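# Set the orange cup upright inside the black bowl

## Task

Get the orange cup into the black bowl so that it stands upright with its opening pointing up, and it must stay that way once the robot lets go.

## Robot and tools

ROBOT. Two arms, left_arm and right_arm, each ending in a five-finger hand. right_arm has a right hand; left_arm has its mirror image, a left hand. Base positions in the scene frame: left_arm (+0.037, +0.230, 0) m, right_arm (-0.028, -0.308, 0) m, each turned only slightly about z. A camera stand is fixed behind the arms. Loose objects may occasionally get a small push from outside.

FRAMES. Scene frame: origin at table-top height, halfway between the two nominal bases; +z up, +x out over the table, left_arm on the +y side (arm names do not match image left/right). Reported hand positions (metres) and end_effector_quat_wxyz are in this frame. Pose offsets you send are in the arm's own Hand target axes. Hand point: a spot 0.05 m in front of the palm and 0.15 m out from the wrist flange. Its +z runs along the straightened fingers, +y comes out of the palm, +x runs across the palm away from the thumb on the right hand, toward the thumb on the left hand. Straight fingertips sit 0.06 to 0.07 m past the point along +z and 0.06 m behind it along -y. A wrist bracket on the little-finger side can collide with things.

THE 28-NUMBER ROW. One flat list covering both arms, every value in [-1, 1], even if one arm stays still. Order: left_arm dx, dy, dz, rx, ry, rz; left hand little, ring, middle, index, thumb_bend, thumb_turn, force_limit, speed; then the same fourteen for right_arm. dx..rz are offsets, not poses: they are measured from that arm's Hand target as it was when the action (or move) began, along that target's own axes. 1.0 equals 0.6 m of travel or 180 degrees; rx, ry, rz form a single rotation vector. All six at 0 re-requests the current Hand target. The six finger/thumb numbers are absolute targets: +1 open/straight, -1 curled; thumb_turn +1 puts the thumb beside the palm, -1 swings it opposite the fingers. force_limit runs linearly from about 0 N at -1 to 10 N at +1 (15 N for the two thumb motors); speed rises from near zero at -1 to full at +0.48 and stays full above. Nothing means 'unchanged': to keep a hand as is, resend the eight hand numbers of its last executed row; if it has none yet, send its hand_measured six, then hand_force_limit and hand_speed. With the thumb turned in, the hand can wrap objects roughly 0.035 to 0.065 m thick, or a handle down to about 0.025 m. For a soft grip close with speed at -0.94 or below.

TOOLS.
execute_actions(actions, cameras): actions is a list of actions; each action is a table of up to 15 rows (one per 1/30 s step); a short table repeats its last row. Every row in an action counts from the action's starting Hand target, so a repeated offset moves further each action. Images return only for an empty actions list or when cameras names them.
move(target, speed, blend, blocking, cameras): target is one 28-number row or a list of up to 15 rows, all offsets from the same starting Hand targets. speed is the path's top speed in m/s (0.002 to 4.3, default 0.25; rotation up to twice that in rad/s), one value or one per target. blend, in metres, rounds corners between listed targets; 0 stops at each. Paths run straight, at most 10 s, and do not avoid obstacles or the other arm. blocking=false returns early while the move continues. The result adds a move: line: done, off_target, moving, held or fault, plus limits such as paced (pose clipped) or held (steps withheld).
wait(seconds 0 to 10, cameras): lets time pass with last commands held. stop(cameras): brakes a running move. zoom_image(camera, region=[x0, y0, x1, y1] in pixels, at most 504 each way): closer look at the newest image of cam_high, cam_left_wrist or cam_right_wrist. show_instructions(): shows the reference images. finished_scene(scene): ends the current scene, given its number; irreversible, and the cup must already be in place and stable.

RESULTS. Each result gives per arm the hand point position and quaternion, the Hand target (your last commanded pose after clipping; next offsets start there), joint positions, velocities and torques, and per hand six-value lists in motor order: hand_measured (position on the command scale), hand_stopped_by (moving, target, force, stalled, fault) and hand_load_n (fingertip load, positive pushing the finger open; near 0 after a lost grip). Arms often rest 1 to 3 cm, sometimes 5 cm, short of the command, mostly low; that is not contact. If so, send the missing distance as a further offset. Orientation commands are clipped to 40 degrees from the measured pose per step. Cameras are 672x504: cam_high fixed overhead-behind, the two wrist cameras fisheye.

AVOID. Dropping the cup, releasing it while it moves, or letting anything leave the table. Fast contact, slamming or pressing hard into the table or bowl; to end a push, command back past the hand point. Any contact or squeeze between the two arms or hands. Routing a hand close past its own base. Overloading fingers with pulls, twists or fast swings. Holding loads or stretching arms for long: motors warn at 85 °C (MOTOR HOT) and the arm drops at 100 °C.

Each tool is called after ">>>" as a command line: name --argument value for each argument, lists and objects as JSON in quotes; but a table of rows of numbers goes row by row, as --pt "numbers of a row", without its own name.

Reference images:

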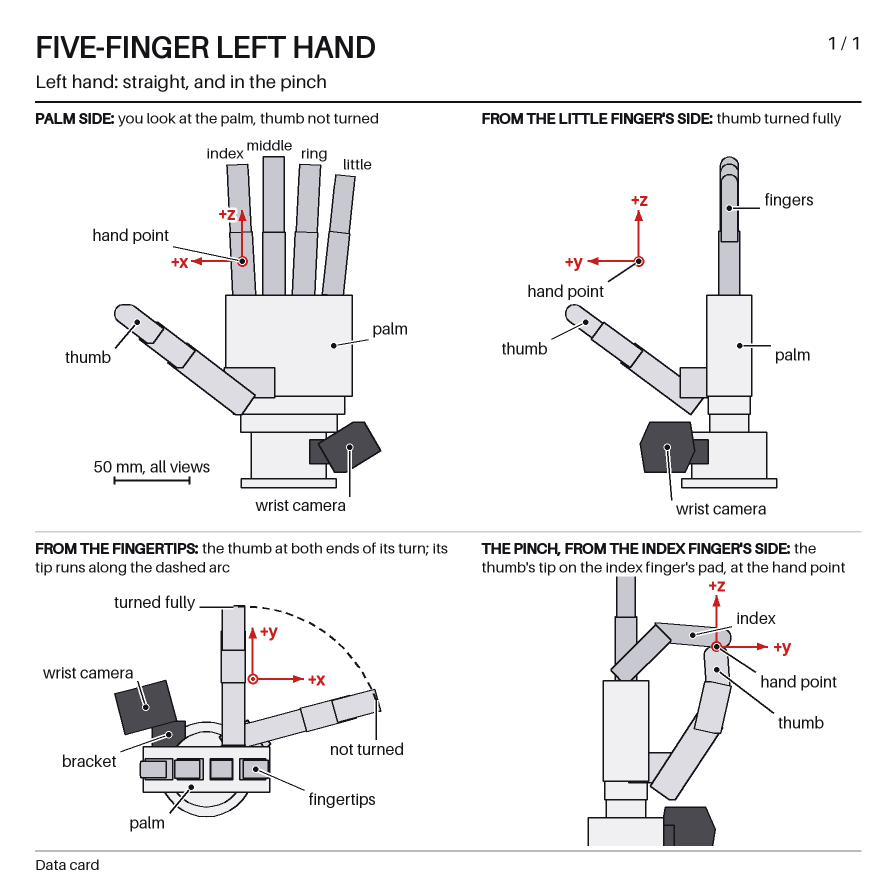

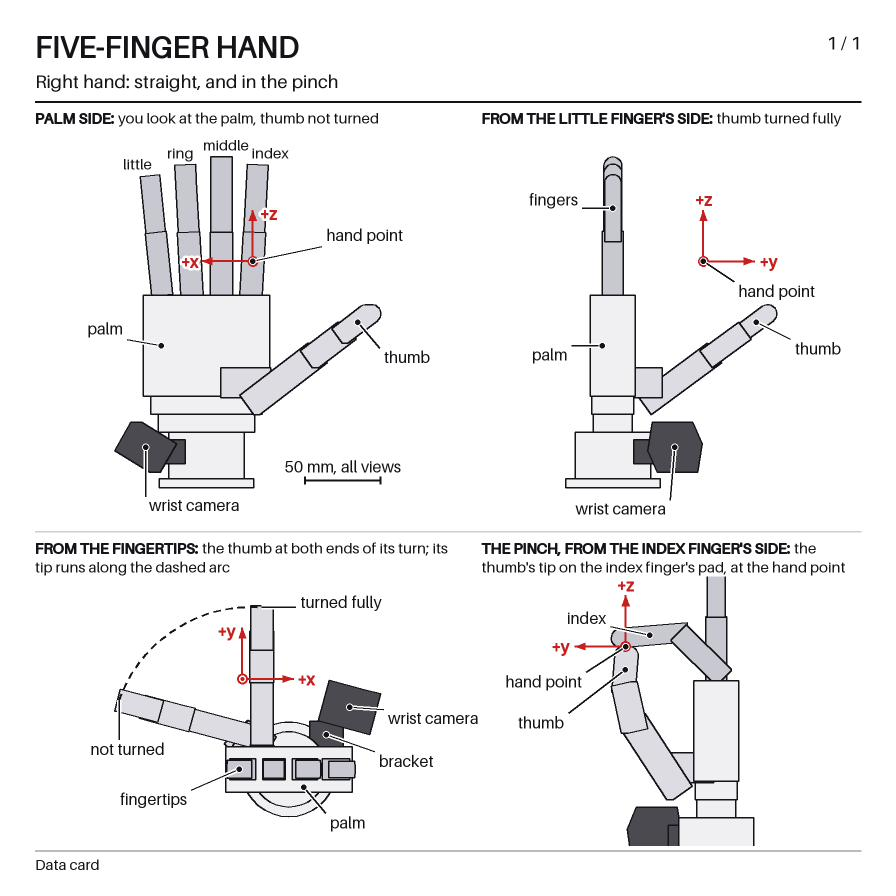

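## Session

>>> execute_actions --actions '[]'

>>> zoom_image --camera "cam_high" --region '[200, 90, 500, 315]'

Scene clock: 0.00 s.
left_arm: end_effector_position=(+0.6730, +0.0985, +0.3347) hand_measured=(+1.000, +1.000, +1.000, +1.000, +1.000, +1.000) hand_load_n=(+0.0, +0.0, +0.0, +0.0, +0.0, +0.0) hand_stopped_by=(target, target, target, target, target, target) hand_force_limit=0.00 hand_speed=-0.80 end_effector_quat_wxyz=(+0.395, +0.265, +0.659, -0.582) | right_arm: end_effector_position=(+0.3491, -0.3456, +0.2617) hand_measured=(+1.000, +1.000, +1.000, +1.000, +1.000, +1.000) hand_load_n=(+0.0, +0.0, +0.0, +0.0, +0.0, +0.0) hand_stopped_by=(target, target, target, target, target, target) hand_force_limit=0.00 hand_speed=-0.80 end_effector_quat_wxyz=(-0.021, -0.391, +0.920, +0.038)
Joint positions: left_arm=[0.052 1.659 1.394 0.187 1.447 1.056] | right_arm=[-0.234 1.469 1.495 -1.675 -0.034 0.502]
Joint velocities: within noise
Joint torques (N m): no reading
Heat: left arm: hottest waist 37 °C; right arm: hottest wrist roll 38 °C.
Hand target: left_arm +0.6772, +0.0989, +0.3475; +0.404, +0.274, +0.654, -0.578 | right_arm +0.3545, -0.3470, +0.2694; -0.011, -0.391, +0.920, +0.030
camera_calibration:
cam_left_wrist: T_world_to_cam=[[-0.931097, -0.224384, 0.287595, 0.559597], [-0.360074, 0.439228, -0.823059, 0.475791], [0.0583609, -0.869903, -0.489759, 0.32662], [0, 0, 0, 1]] pos_world=[0.673297, 0.200712, 0.390631]
cam_right_wrist: T_world_to_cam=[[-0.889359, 0.445193, 0.104136, 0.429699], [0.420812, 0.707987, 0.567161, -0.0573848], [0.178769, 0.548231, -0.816997, 0.453328], [0, 0, 0, 1]] pos_world=[0.325263, -0.3992, 0.358167]

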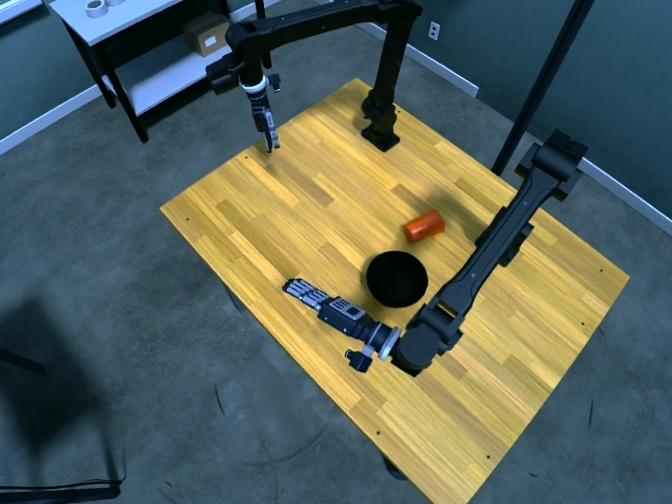

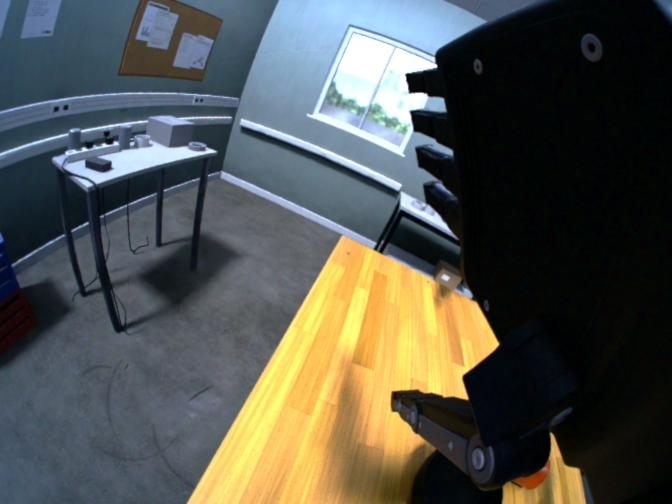

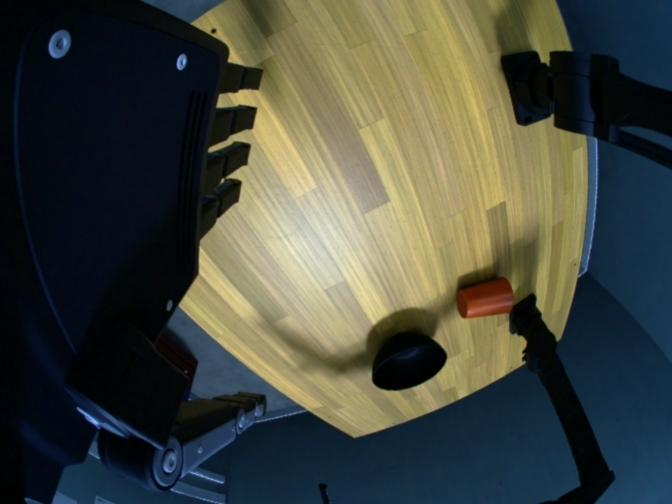

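Scaled by 1.680 from the camera's 672x504 image, which has a finer 960x720 frame.

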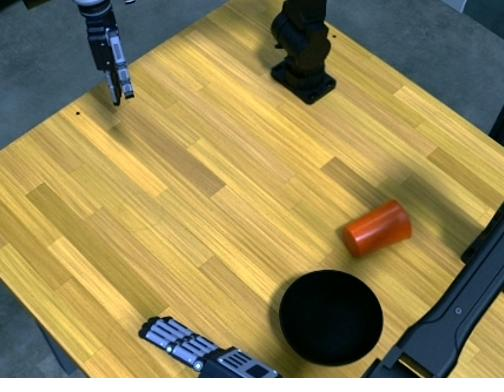

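>>> zoom_image --camera "cam_high" --region '[390, 190, 460, 260]'

>>> zoom_image --camera "cam_high" --region '[350, 235, 450, 335]'

>>> zoom_image --camera "cam_right_wrist" --region '[350, 250, 550, 400]'

Scaled by 7.200 from the camera's 672x504 image, which has a finer 960x720 frame.

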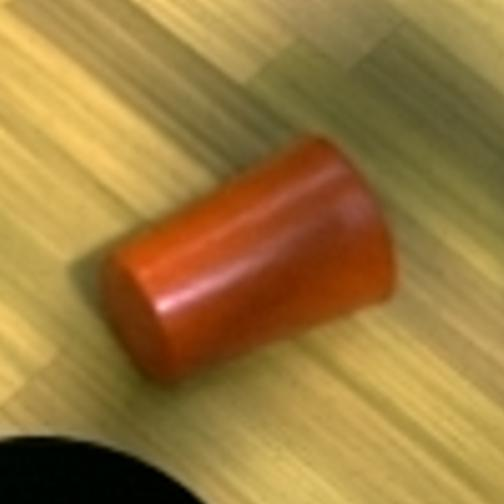

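Scaled by 5.040 from the camera's 672x504 image, which has a finer 960x720 frame.

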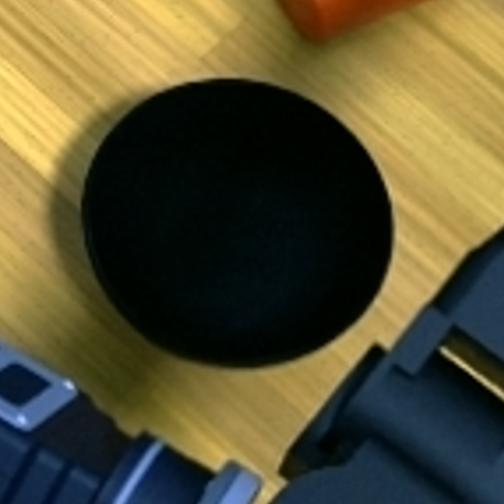

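Scaled by 2.520 from the camera's 672x504 image, which has a finer 960x720 frame.

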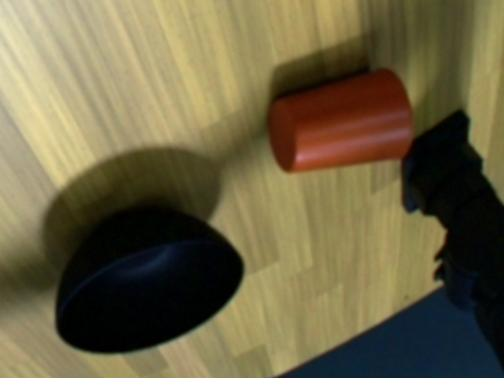

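>>> move --target '[0,0,0,0,0,0,1,1,1,1,1,1,0.0,-0.8,-0.2213,0.672,0.0762,0.1915,-0.2685,-0.6037,1,1,0.5,0.5,1,-1,-0.4,0.0]' --speed 0.3 --cameras '["all"]'

Scene clock: 75.27 s.
left_arm: end_effector_position=(+0.6730, +0.0985, +0.3347) hand_measured=(+1.000, +1.000, +1.000, +1.000, +1.000, +1.000) hand_load_n=(+0.0, +0.0, +0.0, +0.0, +0.0, +0.0) hand_stopped_by=(target, target, target, target, target, target) hand_force_limit=0.00 hand_speed=-0.80 end_effector_quat_wxyz=(+0.395, +0.265, +0.659, -0.582) | right_arm: end_effector_position=(+0.1544, +0.0249, +0.2551) hand_measured=(+1.000, +1.000, +0.500, +0.500, +1.000, -1.000) hand_load_n=(+0.0, +0.0, +0.0, +0.0, +0.0, +0.0) hand_stopped_by=(target, target, target, target, target, target) hand_force_limit=-0.40 hand_speed=0.00 end_effector_quat_wxyz=(-0.430, +0.887, -0.154, +0.066)
Joint positions: left_arm=[0.052 1.659 1.394 0.187 1.447 1.056] | right_arm=[0.911 0.897 0.901 -0.708 -0.284 -0.213]
Joint torques (N m): left_arm=[-0.56 -18.78 11.97 1.42 0.14 -0.01] | right_arm=[1.96 -4.95 7.79 2.45 -0.08 -0.08]
Heat: left arm: hottest elbow 41 °C; right arm: hottest elbow 43 °C.
Hand target: left_arm +0.6772, +0.0989, +0.3475; +0.404, +0.274, +0.654, -0.578 | right_arm +0.1549, +0.0299, +0.2499; -0.431, +0.889, -0.142, +0.069
Off the commanded pose: left_arm 0.013 m, 2 deg | right_arm 0.007 m, 1 deg.
move: off_target (left_arm)
camera_calibration:
cam_left_wrist: T_world_to_cam=[[-0.931097, -0.224384, 0.287595, 0.559597], [-0.360074, 0.439228, -0.823059, 0.475791], [0.0583609, -0.869903, -0.489759, 0.32662], [0, 0, 0, 1]] pos_world=[0.673297, 0.200712, 0.390631]
cam_right_wrist: T_world_to_cam=[[0.0687173, -0.669435, -0.739686, 0.187309], [-0.941865, -0.287962, 0.173113, 0.101754], [-0.328889, 0.684789, -0.650305, 0.312083], [0, 0, 0, 1]] pos_world=[0.185608, -0.0590187, 0.323884]

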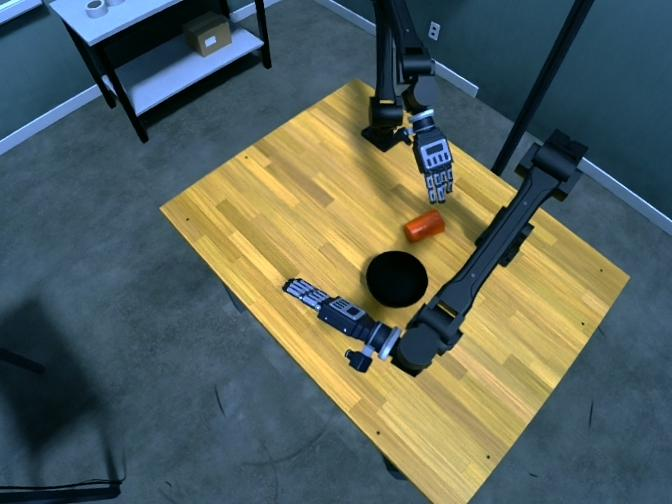

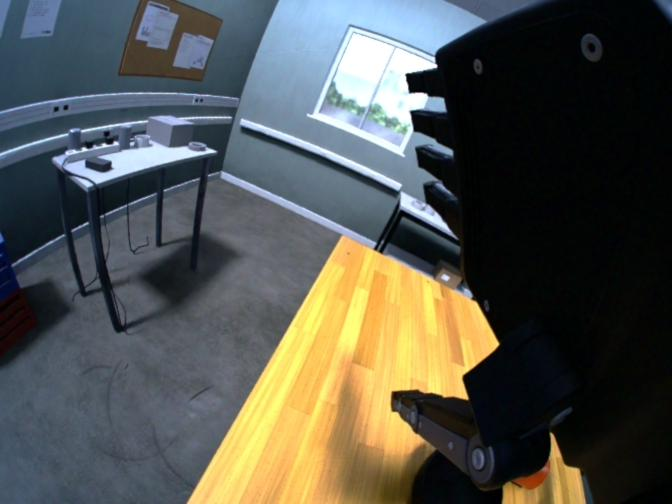

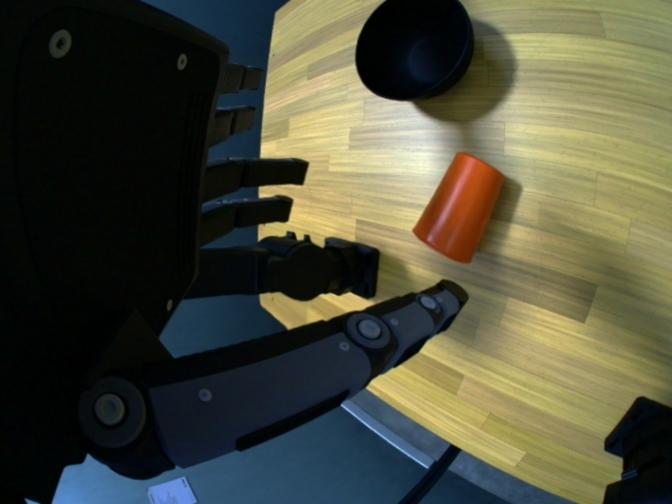

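>>> zoom_image --camera "cam_right_wrist" --region '[390, 130, 530, 280]'

Scaled by 3.360 from the camera's 672x504 image, which has a finer 960x720 frame.

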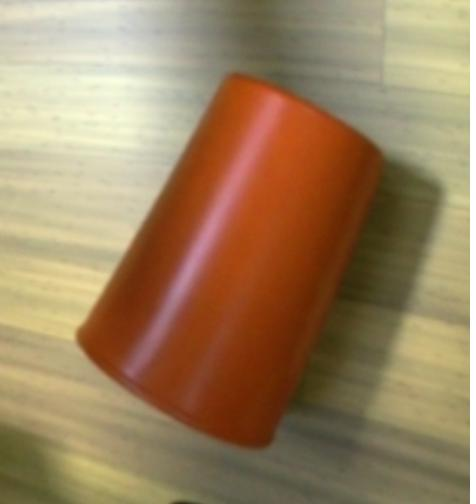

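>>> move --target '[0,0,0,0,0,0,1,1,1,1,1,1,0.0,-0.8,-0.0172,0.1238,0.1393,0,-0.0092,-0.0072,1,1,0.5,0.5,1,-1,-0.4,0.0]' --speed 0.2 --cameras '["cam_right_wrist"]'

>>> zoom_image --camera "cam_right_wrist" --region '[370, 90, 570, 290]'

Scene clock: 102.13 s.
left_arm: end_effector_position=(+0.6730, +0.0985, +0.3347) hand_measured=(+1.000, +1.000, +1.000, +1.000, +1.000, +1.000) hand_load_n=(+0.0, +0.0, -0.5, +0.0, +0.0, +0.0) hand_stopped_by=(target, target, target, target, target, target) hand_force_limit=0.00 hand_speed=-0.80 end_effector_quat_wxyz=(+0.395, +0.265, +0.659, -0.582) | right_arm: end_effector_position=(+0.1533, +0.0469, +0.1438) hand_measured=(+1.000, +1.000, +0.500, +0.500, +1.000, -1.000) hand_load_n=(+0.0, +0.0, +0.0, +0.0, +0.0, +0.0) hand_stopped_by=(target, target, target, target, target, target) hand_force_limit=-0.40 hand_speed=0.00 end_effector_quat_wxyz=(-0.430, +0.890, -0.137, +0.059)
Joint positions: left_arm=[0.052 1.659 1.394 0.187 1.447 1.056] | right_arm=[0.952 1.017 0.673 -0.362 -0.279 -0.215]
Joint torques (N m): left_arm=[-0.62 -18.67 11.85 1.51 0.14 -0.02] | right_arm=[2.26 -6.01 7.54 2.41 -0.07 -0.03]
Heat: left arm: hottest elbow 41 °C; right arm: hottest elbow 43 °C.
Hand target: left_arm +0.6772, +0.0989, +0.3475; +0.404, +0.274, +0.654, -0.578 | right_arm +0.1511, +0.0518, +0.1399; -0.432, +0.891, -0.125, +0.061
Off the commanded pose: left_arm 0.013 m, 2 deg | right_arm 0.007 m, 1 deg.
move: off_target (left_arm)
camera_calibration:
cam_right_wrist: T_world_to_cam=[[0.0960731, -0.668743, -0.73726, 0.115229], [-0.930893, -0.322619, 0.171331, 0.126522], [-0.352431, 0.66985, -0.653524, 0.229062], [0, 0, 0, 1]] pos_world=[0.187437, -0.0355602, 0.212975]
Images, in order (width x height): cam_right_wrist 672x504.

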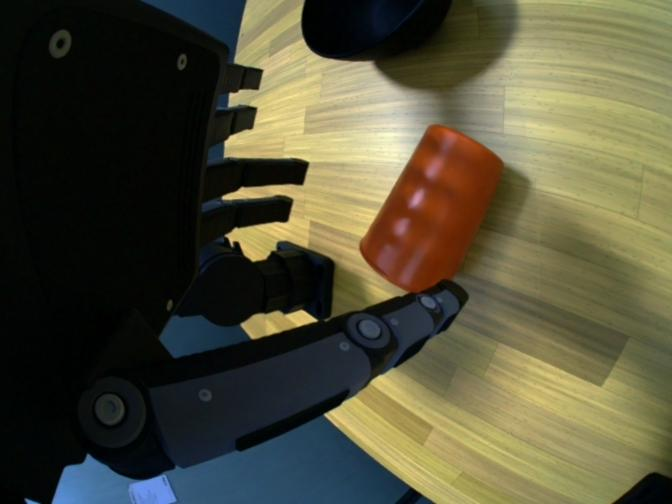

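Scaled by 2.520 from the camera's 672x504 image, which has a finer 960x720 frame.

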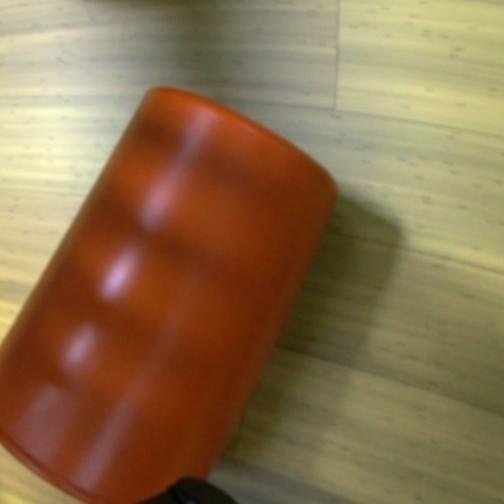

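>>> move --target '[0,0,0,0,0,0,1,1,1,1,1,1,0.0,-0.8,0.0005,0.0977,0.078,0,0,0,1,1,0.5,0.5,1,-1,-0.4,0.0]' --speed 0.12 --cameras '["all"]'

>>> zoom_image --camera "cam_high" --region '[385, 170, 465, 250]'

Scene clock: 112.80 s.
left_arm: end_effector_position=(+0.6730, +0.0985, +0.3347) hand_measured=(+1.000, +1.000, +1.000, +1.000, +1.000, +1.000) hand_load_n=(+0.0, +0.0, +0.0, +0.0, +0.0, -0.5) hand_stopped_by=(target, target, target, target, target, target) hand_force_limit=0.00 hand_speed=-0.80 end_effector_quat_wxyz=(+0.395, +0.265, +0.659, -0.582) | right_arm: end_effector_position=(+0.1546, +0.0486, +0.0692) hand_measured=(+1.000, +1.000, +0.500, +0.500, +1.000, -1.000) hand_load_n=(+0.0, +0.0, +0.0, +0.0, +0.0, +0.0) hand_stopped_by=(target, target, target, target, target, target) hand_force_limit=-0.40 hand_speed=0.00 end_effector_quat_wxyz=(-0.430, +0.890, -0.136, +0.059)
Joint positions: left_arm=[0.052 1.659 1.394 0.187 1.447 1.056] | right_arm=[0.952 1.149 0.539 -0.093 -0.279 -0.215]
Joint torques (N m): left_arm=[-0.44 -18.55 11.81 1.5 0.13 -0.02] | right_arm=[2.2 -6.65 6.61 2.44 -0.08 -0.04]
Heat: left arm: hottest elbow 41 °C; right arm: hottest elbow 42 °C.
Hand target: left_arm +0.6772, +0.0989, +0.3475; +0.404, +0.274, +0.654, -0.578 | right_arm +0.1514, +0.0521, +0.0648; -0.432, +0.891, -0.125, +0.060
Off the commanded pose: left_arm 0.013 m, 2 deg | right_arm 0.006 m, 1 deg.
move: off_target (left_arm)
camera_calibration:
cam_left_wrist: T_world_to_cam=[[-0.931097, -0.224384, 0.287595, 0.559597], [-0.360074, 0.439228, -0.823059, 0.475791], [0.0583609, -0.869903, -0.489759, 0.32662], [0, 0, 0, 1]] pos_world=[0.673297, 0.200712, 0.390631]
cam_right_wrist: T_world_to_cam=[[0.0965809, -0.668094, -0.737782, 0.0611752], [-0.931031, -0.322732, 0.170369, 0.141187], [-0.351928, 0.670443, -0.653186, 0.179575], [0, 0, 0, 1]] pos_world=[0.188738, -0.0339583, 0.138376]

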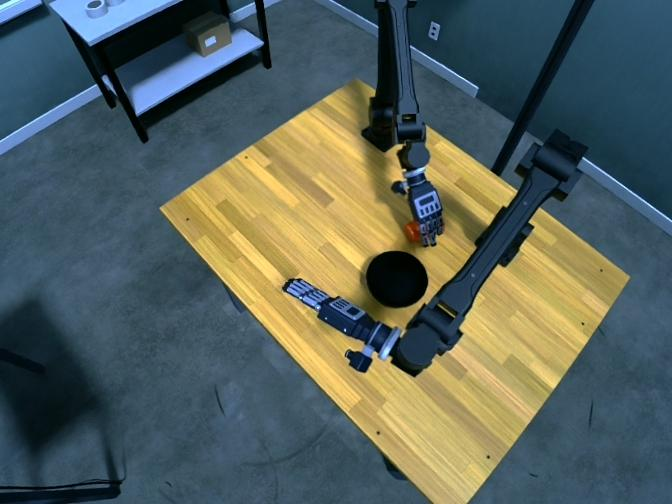

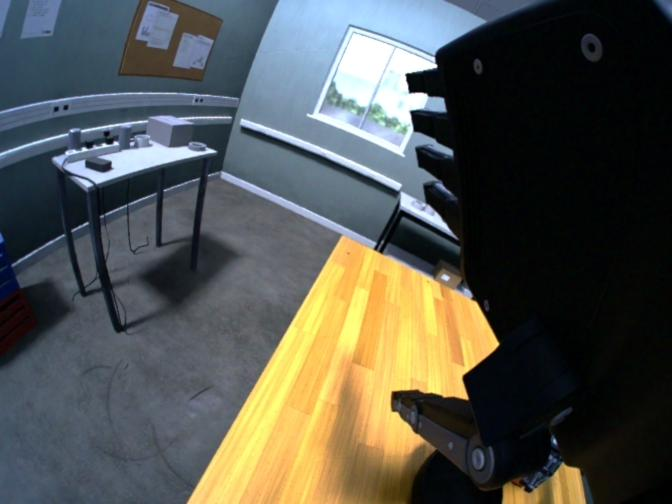

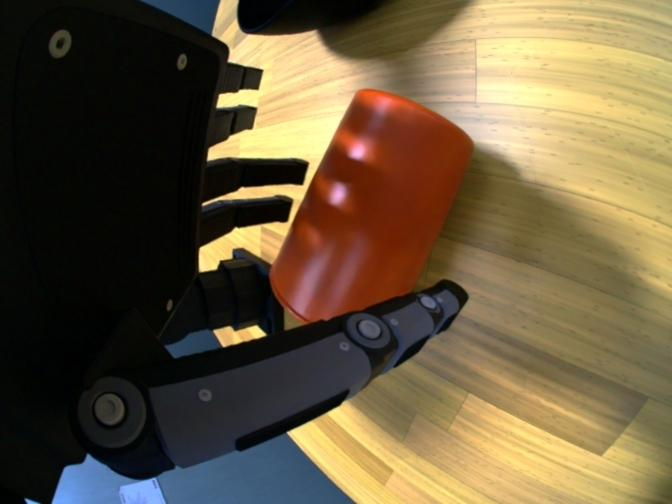

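Scaled by 6.300 from the camera's 672x504 image, which has a finer 960x720 frame.

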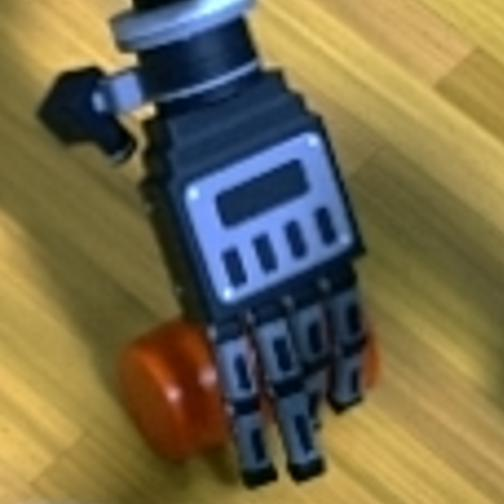

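>>> move --target '[0,0,0,0,0,0,1,1,1,1,1,1,0.0,-0.8,0.0026,0.0248,0.0148,0,0,0,1,1,0.5,0.5,1,-1,-0.4,0.0]' --speed 0.06 --cameras '["cam_right_wrist"]'

Scene clock: 117.40 s.
left_arm: end_effector_position=(+0.6730, +0.0985, +0.3347) hand_measured=(+1.000, +1.000, +1.000, +1.000, +1.000, +1.000) hand_load_n=(+0.0, +0.0, +0.0, +0.0, +0.0, +0.0) hand_stopped_by=(target, target, target, target, target, target) hand_force_limit=0.00 hand_speed=-0.80 end_effector_quat_wxyz=(+0.395, +0.265, +0.659, -0.582) | right_arm: end_effector_position=(+0.1541, +0.0479, +0.0525) hand_measured=(+1.000, +1.000, +0.500, +0.500, +1.000, -1.000) hand_load_n=(+0.0, +0.0, +0.0, +0.0, +0.0, +0.0) hand_stopped_by=(target, target, target, target, target, target) hand_force_limit=-0.40 hand_speed=0.00 end_effector_quat_wxyz=(-0.431, +0.890, -0.136, +0.059)
Joint positions: left_arm=[0.052 1.659 1.394 0.187 1.447 1.056] | right_arm=[0.952 1.187 0.511 -0.028 -0.279 -0.215]
Joint torques (N m): left_arm=[-0.67 -18.61 11.81 1.52 0.15 0] | right_arm=[1.61 -6.77 6.23 2.47 -0.28 -0.09]
Heat: left arm: hottest elbow 41 °C; right arm: hottest elbow 42 °C.
Hand target: left_arm +0.6772, +0.0989, +0.3475; +0.404, +0.274, +0.654, -0.578 | right_arm +0.1524, +0.0495, +0.0477; -0.432, +0.891, -0.125, +0.061
Off the commanded pose: left_arm 0.013 m, 2 deg | right_arm 0.005 m, 1 deg.
move: off_target (left_arm)
camera_calibration:
cam_right_wrist: T_world_to_cam=[[0.0967057, -0.667847, -0.737989, 0.0484556], [-0.931054, -0.3228, 0.170115, 0.143281], [-0.351833, 0.670656, -0.653019, 0.168894], [0, 0, 0, 1]] pos_world=[0.188139, -0.0346577, 0.121676]
Images, in order (width x height): cam_right_wrist 672x504.

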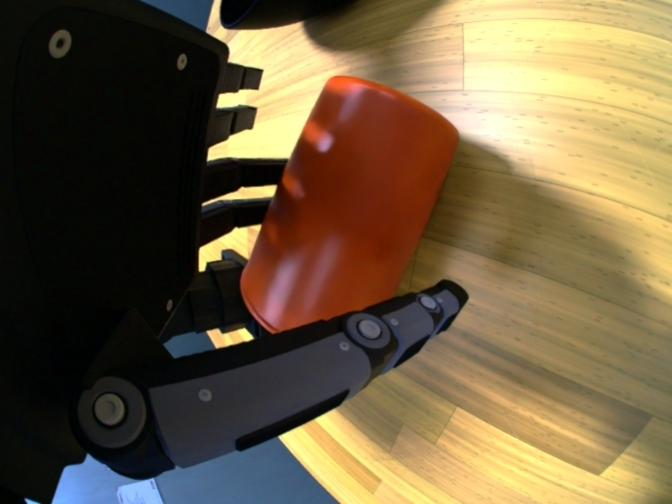

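>>> move --target '[0,0,0,0,0,0,1,1,1,1,1,1,0.0,-0.8,0,0,0,0,0,0,1,1,-0.2,-0.2,1,-1,-0.5,-0.93]' --speed 0.05 --cameras '["cam_right_wrist"]'

>>> wait --seconds 2

Scene clock: 120.67 s.
left_arm: end_effector_position=(+0.6730, +0.0985, +0.3347) hand_measured=(+1.000, +1.000, +1.000, +1.000, +1.000, +1.000) hand_load_n=(+0.0, +0.0, +0.0, +0.0, +0.0, +0.0) hand_stopped_by=(target, target, target, target, target, target) hand_force_limit=0.00 hand_speed=-0.80 end_effector_quat_wxyz=(+0.395, +0.265, +0.659, -0.582) | right_arm: end_effector_position=(+0.1541, +0.0481, +0.0525) hand_measured=(+1.000, +1.000, +0.186, +0.168, +1.000, -1.000) hand_load_n=(+0.5, +0.0, +1.5, +4.0, +1.0, +0.0) hand_stopped_by=(target, target, force, force, target, target) hand_force_limit=-0.50 hand_speed=-0.93 end_effector_quat_wxyz=(-0.431, +0.890, -0.136, +0.059)
Joint positions: left_arm=[0.052 1.659 1.394 0.187 1.447 1.056] | right_arm=[0.952 1.187 0.511 -0.027 -0.28 -0.215]
Joint torques (N m): left_arm=[-0.67 -18.49 11.96 1.43 0.14 -0.03] | right_arm=[1.61 -6.77 6.23 2.43 -0.27 -0.09]
Heat: left arm: hottest elbow 41 °C; right arm: hottest elbow 42 °C.
Hand target: left_arm +0.6772, +0.0989, +0.3475; +0.404, +0.274, +0.654, -0.578 | right_arm +0.1523, +0.0495, +0.0476; -0.432, +0.891, -0.125, +0.060
Off the commanded pose: left_arm 0.013 m, 2 deg | right_arm 0.005 m, 1 deg.
move: off_target (left_arm)
camera_calibration:
cam_right_wrist: T_world_to_cam=[[0.097002, -0.667471, -0.73829, 0.0484339], [-0.930952, -0.323211, 0.169893, 0.143416], [-0.352022, 0.670833, -0.652736, 0.168804], [0, 0, 0, 1]] pos_world=[0.188238, -0.0345571, 0.121577]
Images, in order (width x height): cam_right_wrist 672x504.

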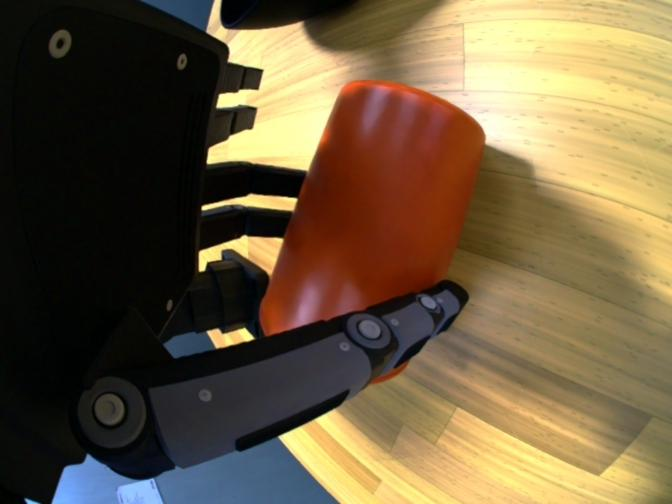

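Scene clock: 122.67 s.
left_arm: end_effector_position=(+0.6730, +0.0985, +0.3347) hand_measured=(+1.000, +1.000, +1.000, +1.000, +1.000, +1.000) hand_load_n=(+0.0, +0.0, +0.0, +0.0, +0.0, +0.0) hand_stopped_by=(target, target, target, target, target, target) hand_force_limit=0.00 hand_speed=-0.80 end_effector_quat_wxyz=(+0.395, +0.265, +0.659, -0.582) | right_arm: end_effector_position=(+0.1541, +0.0481, +0.0525) hand_measured=(+1.000, +1.000, +0.186, +0.168, +1.000, -1.000) hand_load_n=(+0.0, +0.0, +1.5, +4.0, +1.0, +0.0) hand_stopped_by=(target, target, force, force, target, target) hand_force_limit=-0.50 hand_speed=-0.93 end_effector_quat_wxyz=(-0.431, +0.890, -0.136, +0.059)
Joint positions: left_arm=[0.052 1.659 1.394 0.187 1.447 1.056] | right_arm=[0.952 1.187 0.511 -0.027 -0.28 -0.215]
Joint torques (N m): left_arm=[-0.62 -18.67 11.89 1.5 0.14 -0.03] | right_arm=[1.67 -6.77 6.23 2.44 -0.27 -0.08]
Heat: left arm: hottest elbow 41 °C; right arm: hottest elbow 42 °C.
Hand target: left_arm +0.6772, +0.0989, +0.3475; +0.404, +0.274, +0.654, -0.578 | right_arm +0.1523, +0.0495, +0.0476; -0.432, +0.891, -0.125, +0.060
Off the commanded pose: left_arm 0.013 m, 2 deg | right_arm 0.005 m, 1 deg.
wait: 2.00 s; at rest by 0.17 s

>>> move --target '[0,0,0,0,0,0,1,1,1,1,1,1,0.0,-0.8,0,0,0,0,0,0,1,1,-0.25,-0.2,1,-1,-0.4,-0.93]' --speed 0.05

>>> wait --seconds 1 --cameras '["cam_right_wrist", "cam_high"]'

>>> zoom_image --camera "cam_high" --region '[385, 170, 465, 250]'

Scene clock: 124.97 s.
left_arm: end_effector_position=(+0.6730, +0.0985, +0.3347) hand_measured=(+1.000, +1.000, +1.000, +1.000, +1.000, +1.000) hand_load_n=(+0.0, +0.0, +0.0, +0.0, +0.0, -0.5) hand_stopped_by=(target, target, target, target, target, target) hand_force_limit=0.00 hand_speed=-0.80 end_effector_quat_wxyz=(+0.395, +0.265, +0.659, -0.582) | right_arm: end_effector_position=(+0.1541, +0.0480, +0.0525) hand_measured=(+1.000, +1.000, +0.182, +0.168, +1.000, -1.000) hand_load_n=(+0.0, -0.5, +3.5, +3.0, +1.0, +0.5) hand_stopped_by=(target, target, force, force, target, target) hand_force_limit=-0.40 hand_speed=-0.93 end_effector_quat_wxyz=(-0.431, +0.890, -0.136, +0.059)
Joint positions: left_arm=[0.052 1.659 1.394 0.187 1.447 1.056] | right_arm=[0.952 1.187 0.511 -0.027 -0.28 -0.215]
Joint torques (N m): left_arm=[-0.62 -18.61 11.93 1.48 0.13 0] | right_arm=[1.61 -6.77 6.22 2.44 -0.27 -0.09]
Heat: left arm: hottest elbow 41 °C; right arm: hottest elbow 41 °C.
Hand target: left_arm +0.6772, +0.0989, +0.3475; +0.404, +0.274, +0.654, -0.578 | right_arm +0.1524, +0.0495, +0.0476; -0.432, +0.891, -0.125, +0.061
Off the commanded pose: left_arm 0.013 m, 2 deg | right_arm 0.005 m, 1 deg.
move: off_target (left_arm)

Scene clock: 125.97 s.
left_arm: end_effector_position=(+0.6730, +0.0985, +0.3347) hand_measured=(+1.000, +1.000, +1.000, +1.000, +1.000, +1.000) hand_load_n=(+0.0, +0.0, +0.0, +0.0, +0.0, +0.0) hand_stopped_by=(target, target, target, target, target, target) hand_force_limit=0.00 hand_speed=-0.80 end_effector_quat_wxyz=(+0.395, +0.265, +0.659, -0.582) | right_arm: end_effector_position=(+0.1541, +0.0480, +0.0525) hand_measured=(+1.000, +1.000, +0.182, +0.168, +1.000, -1.000) hand_load_n=(+0.0, +0.0, +4.0, +3.0, +1.5, +1.0) hand_stopped_by=(target, target, force, force, target, target) hand_force_limit=-0.40 hand_speed=-0.93 end_effector_quat_wxyz=(-0.431, +0.890, -0.136, +0.059)
Joint positions: left_arm=[0.052 1.659 1.394 0.187 1.447 1.056] | right_arm=[0.952 1.187 0.511 -0.027 -0.28 -0.215]
Joint torques (N m): left_arm=[-0.5 -18.61 11.84 1.47 0.15 -0.02] | right_arm=[1.61 -6.77 6.23 2.44 -0.27 -0.09]
Heat: left arm: hottest elbow 41 °C; right arm: hottest elbow 41 °C.
Hand target: left_arm +0.6772, +0.0989, +0.3475; +0.404, +0.274, +0.654, -0.578 | right_arm +0.1524, +0.0495, +0.0476; -0.432, +0.891, -0.125, +0.061
Off the commanded pose: left_arm 0.013 m, 2 deg | right_arm 0.005 m, 1 deg.
wait: 1.00 s; at rest by 0.17 s
camera_calibration:
cam_right_wrist: T_world_to_cam=[[0.0974044, -0.667528, -0.738186, 0.0483428], [-0.930953, -0.323372, 0.169579, 0.143449], [-0.351907, 0.670699, -0.652935, 0.168802], [0, 0, 0, 1]] pos_world=[0.188238, -0.0345575, 0.121577]
Images, in order (width x height): cam_high 672x504, cam_right_wrist 672x504.

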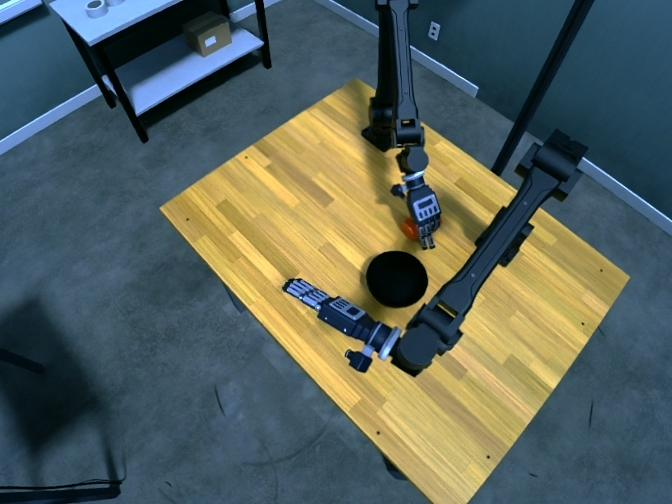

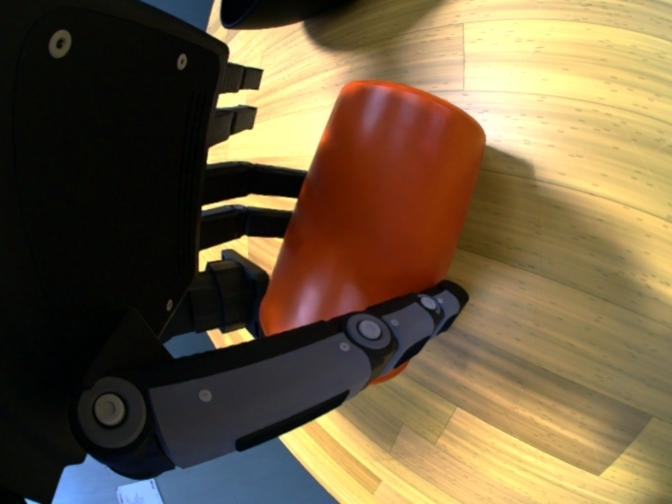

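Scaled by 6.300 from the camera's 672x504 image, which has a finer 960x720 frame.

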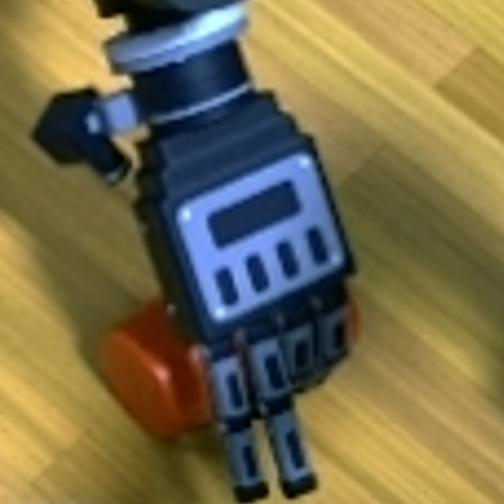

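>>> move --pt "0 0 0 0 0 0 1 1 1 1 1 1 0.0 -0.8 0 -0.157 -0.124 0 0 0 1 1 -0.25 -0.2 1 -1 -0.4 -0.93" --pt "0 0 0 0 0 0 1 1 1 1 1 1 0.0 -0.8 0.468 -0.0932 -0.1838 0 0.3227 0.2549 1 1 -0.25 -0.2 1 -1 -0.4 -0.93" --speed '[0.1,0.18]' --blend '[0.02,0]' --cameras '["all"]'

>>> zoom_image --camera "cam_high" --region '[290, 130, 430, 270]'

Scene clock: 139.30 s.
left_arm: end_effector_position=(+0.6730, +0.0985, +0.3347) hand_measured=(+1.000, +1.000, +1.000, +1.000, +1.000, +1.000) hand_load_n=(+0.0, +0.0, +0.0, +0.0, +0.0, +0.0) hand_stopped_by=(target, target, target, target, target, target) hand_force_limit=0.00 hand_speed=-0.80 end_effector_quat_wxyz=(+0.395, +0.265, +0.659, -0.582) | right_arm: end_effector_position=(+0.3860, -0.0846, +0.1360) hand_measured=(+1.000, +1.000, +0.182, +0.168, +1.000, -1.000) hand_load_n=(+0.0, +0.0, +4.0, +3.5, +1.0, +0.5) hand_stopped_by=(target, target, force, force, target, target) hand_force_limit=-0.40 hand_speed=-0.93 end_effector_quat_wxyz=(-0.291, +0.654, -0.628, +0.303)
Joint positions: left_arm=[0.052 1.659 1.394 0.187 1.447 1.056] | right_arm=[0.599 1.229 0.828 -0.388 0.424 0.352]
Joint torques (N m): left_arm=[-0.44 -18.61 11.84 1.47 0.14 -0.01] | right_arm=[0.09 -8.47 12.25 1.32 0.33 0.25]
Heat: left arm: hottest elbow 41 °C; right arm: hottest elbow 42 °C.
Hand target: left_arm +0.6772, +0.0989, +0.3475; +0.404, +0.274, +0.654, -0.578 | right_arm +0.4080, -0.0779, +0.1598; -0.308, +0.636, -0.637, +0.308
Off the commanded pose: left_arm 0.013 m, 2 deg | right_arm 0.033 m, 3 deg.
move: off_target (left_arm, right_arm)
camera_calibration:
cam_left_wrist: T_world_to_cam=[[-0.931097, -0.224384, 0.287595, 0.559597], [-0.360074, 0.439228, -0.823059, 0.475791], [0.0583609, -0.869903, -0.489759, 0.32662], [0, 0, 0, 1]] pos_world=[0.673297, 0.200712, 0.390631]
cam_right_wrist: T_world_to_cam=[[-0.62456, -0.335885, -0.705058, 0.301126], [-0.597578, 0.786778, 0.154535, 0.269454], [0.502818, 0.517844, -0.692107, 0.0563342], [0, 0, 0, 1]] pos_world=[0.320765, -0.140029, 0.209661]

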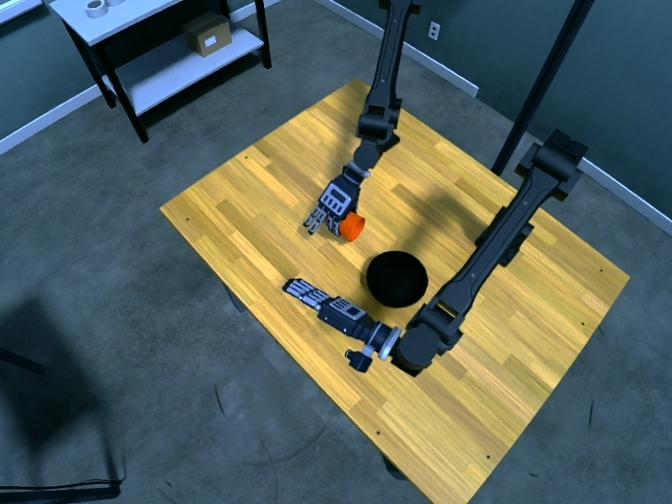

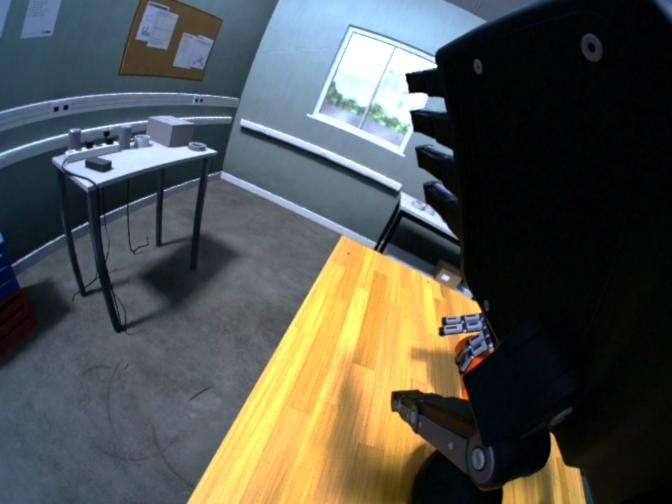

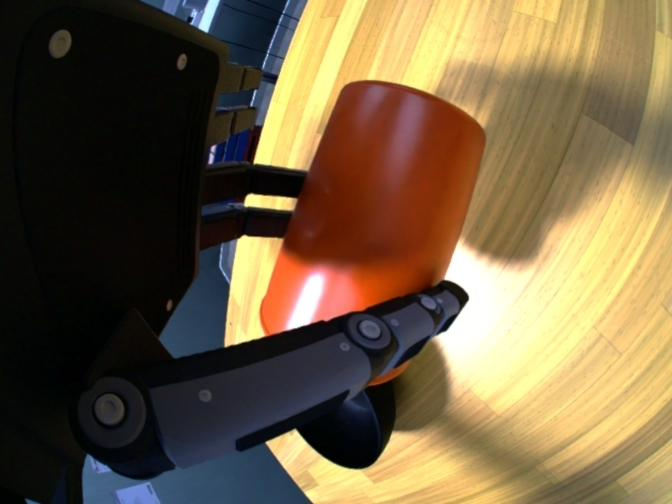

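Scaled by 3.600 from the camera's 672x504 image, which has a finer 960x720 frame.

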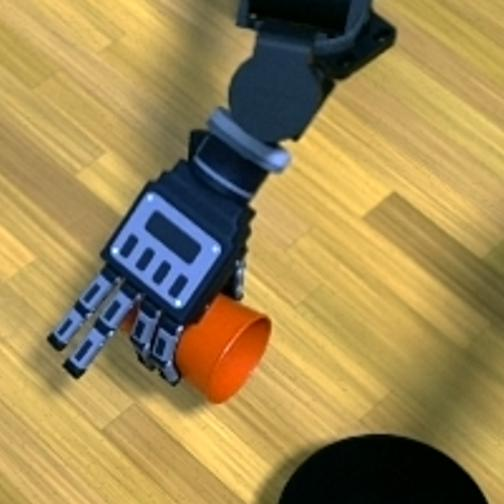

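>>> move --target '[0,0,0,0,0,0,1,1,1,1,1,1,0.0,-0.8,0,0.0916,0.0723,0.0101,-0.0086,0.0106,1,1,-0.25,-0.2,1,-1,-0.4,-0.93]' --speed 0.1 --cameras '["cam_high", "cam_right_wrist"]'

>>> zoom_image --camera "cam_high" --region '[310, 170, 410, 270]'

Scene clock: 151.43 s.
left_arm: end_effector_position=(+0.6730, +0.0985, +0.3347) hand_measured=(+1.000, +1.000, +1.000, +1.000, +1.000, +1.000) hand_load_n=(+0.0, +0.0, +0.0, +0.0, +0.0, +0.0) hand_stopped_by=(target, target, target, target, target, target) hand_force_limit=0.00 hand_speed=-0.80 end_effector_quat_wxyz=(+0.395, +0.265, +0.659, -0.582) | right_arm: end_effector_position=(+0.4018, -0.0746, +0.0919) hand_measured=(+1.000, +1.000, +0.182, +0.168, +1.000, -1.000) hand_load_n=(+0.0, +0.0, +4.0, +3.0, +1.0, +0.5) hand_stopped_by=(target, target, force, force, target, target) hand_force_limit=-0.40 hand_speed=-0.93 end_effector_quat_wxyz=(-0.327, +0.636, -0.629, +0.305)
Joint positions: left_arm=[0.052 1.659 1.394 0.187 1.447 1.056] | right_arm=[0.592 1.318 0.737 -0.133 0.41 0.362]
Joint torques (N m): left_arm=[-0.67 -18.67 11.89 1.52 0.16 -0.02] | right_arm=[-0.03 -9.35 6.82 2.48 0.1 0.24]
Heat: left arm: hottest elbow 42 °C; right arm: hottest elbow 45 °C.
Hand target: left_arm +0.6772, +0.0989, +0.3475; +0.404, +0.274, +0.654, -0.578 | right_arm +0.4080, -0.0779, +0.0897; -0.332, +0.625, -0.638, +0.304
Off the commanded pose: left_arm 0.013 m, 2 deg | right_arm 0.007 m, 2 deg.
move: off_target (left_arm)
camera_calibration:
cam_right_wrist: T_world_to_cam=[[-0.583419, -0.293162, -0.757416, 0.274696], [-0.6044, 0.779664, 0.163782, 0.279279], [0.542515, 0.553335, -0.632058, -0.0061356], [0, 0, 0, 1]] pos_world=[0.332388, -0.133819, 0.15844]
Images, in order (width x height): cam_high 672x504, cam_right_wrist 672x504.

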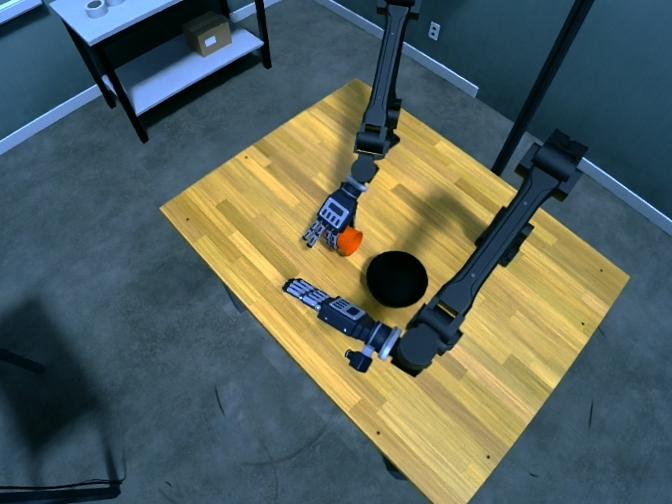

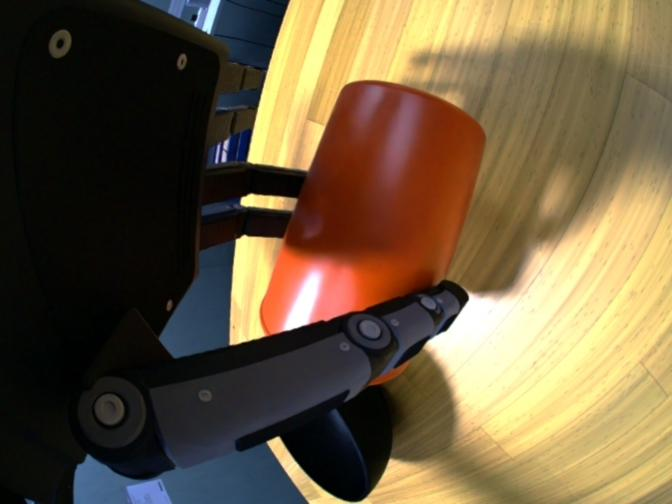

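Scaled by 5.040 from the camera's 672x504 image, which has a finer 960x720 frame.

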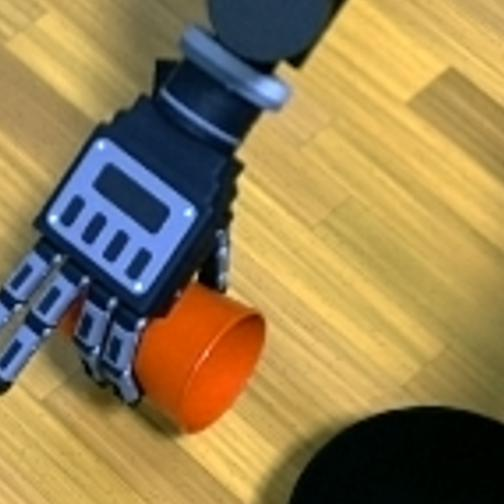

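>>> move --target '[0,0,0,0,0,0,1,1,1,1,1,1,0.0,-0.8,0,0.0288,0.0227,-0.005,0.0012,-0.0015,1,1,-0.25,-0.2,1,-1,-0.4,-0.93]' --speed 0.06 --cameras '["cam_high", "cam_right_wrist"]'

>>> zoom_image --camera "cam_high" --region '[310, 190, 390, 270]'

Scene clock: 156.37 s.
left_arm: end_effector_position=(+0.6730, +0.0985, +0.3347) hand_measured=(+1.000, +1.000, +1.000, +1.000, +1.000, +1.000) hand_load_n=(+0.0, +0.0, +0.0, +0.0, +0.0, +0.0) hand_stopped_by=(target, target, target, target, target, target) hand_force_limit=0.00 hand_speed=-0.80 end_effector_quat_wxyz=(+0.395, +0.265, +0.659, -0.582) | right_arm: end_effector_position=(+0.4027, -0.0732, +0.0707) hand_measured=(+1.000, +1.000, +0.182, +0.168, +1.000, -1.000) hand_load_n=(-0.5, +0.0, +4.0, +3.0, +1.0, +0.5) hand_stopped_by=(target, target, force, force, target, target) hand_force_limit=-0.40 hand_speed=-0.93 end_effector_quat_wxyz=(-0.321, +0.639, -0.630, +0.302)
Joint positions: left_arm=[0.052 1.659 1.394 0.187 1.447 1.056] | right_arm=[0.592 1.366 0.723 -0.087 0.407 0.364]
Joint torques (N m): left_arm=[-0.5 -18.67 11.9 1.5 0.14 -0.02] | right_arm=[-0.09 -9.7 6.54 2.43 0.1 0.24]
Heat: left arm: hottest elbow 42 °C; right arm: hottest elbow 45 °C.
Hand target: left_arm +0.6772, +0.0989, +0.3475; +0.404, +0.274, +0.654, -0.578 | right_arm +0.4087, -0.0768, +0.0679; -0.325, +0.628, -0.640, +0.301
Off the commanded pose: left_arm 0.013 m, 2 deg | right_arm 0.008 m, 2 deg.
move: off_target (left_arm)
camera_calibration:
cam_right_wrist: T_world_to_cam=[[-0.594013, -0.297266, -0.747517, 0.262873], [-0.602494, 0.780125, 0.168538, 0.281181], [0.533057, 0.550488, -0.642505, -0.0165053], [0, 0, 0, 1]] pos_world=[0.334358, -0.132128, 0.138508]
Images, in order (width x height): cam_high 672x504, cam_right_wrist 672x504.

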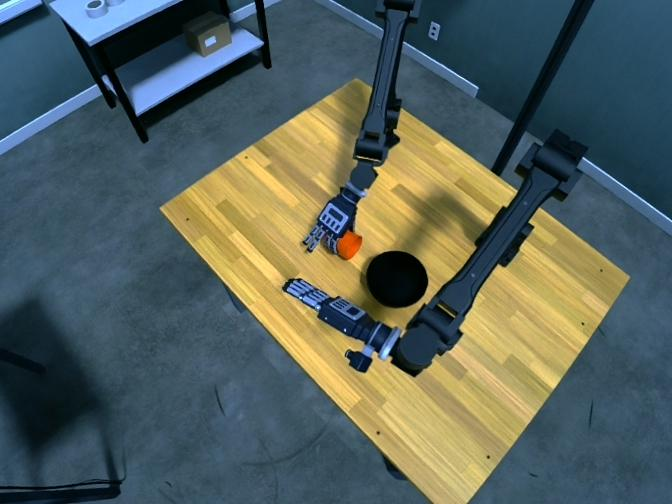

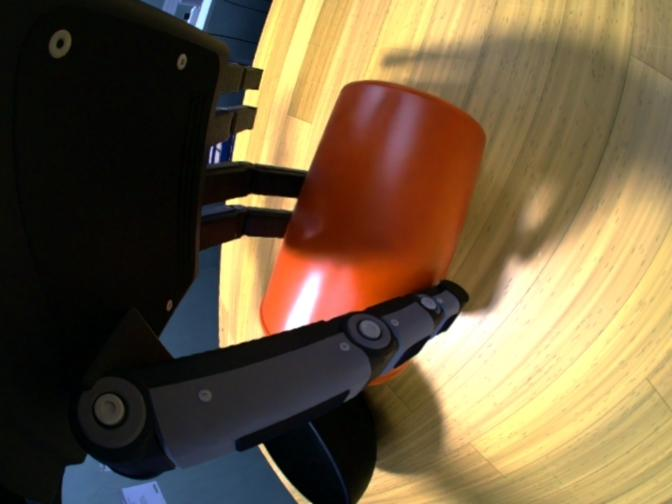

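Scaled by 6.300 from the camera's 672x504 image, which has a finer 960x720 frame.

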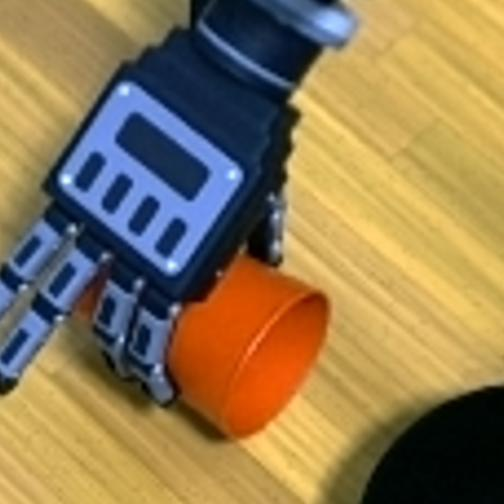

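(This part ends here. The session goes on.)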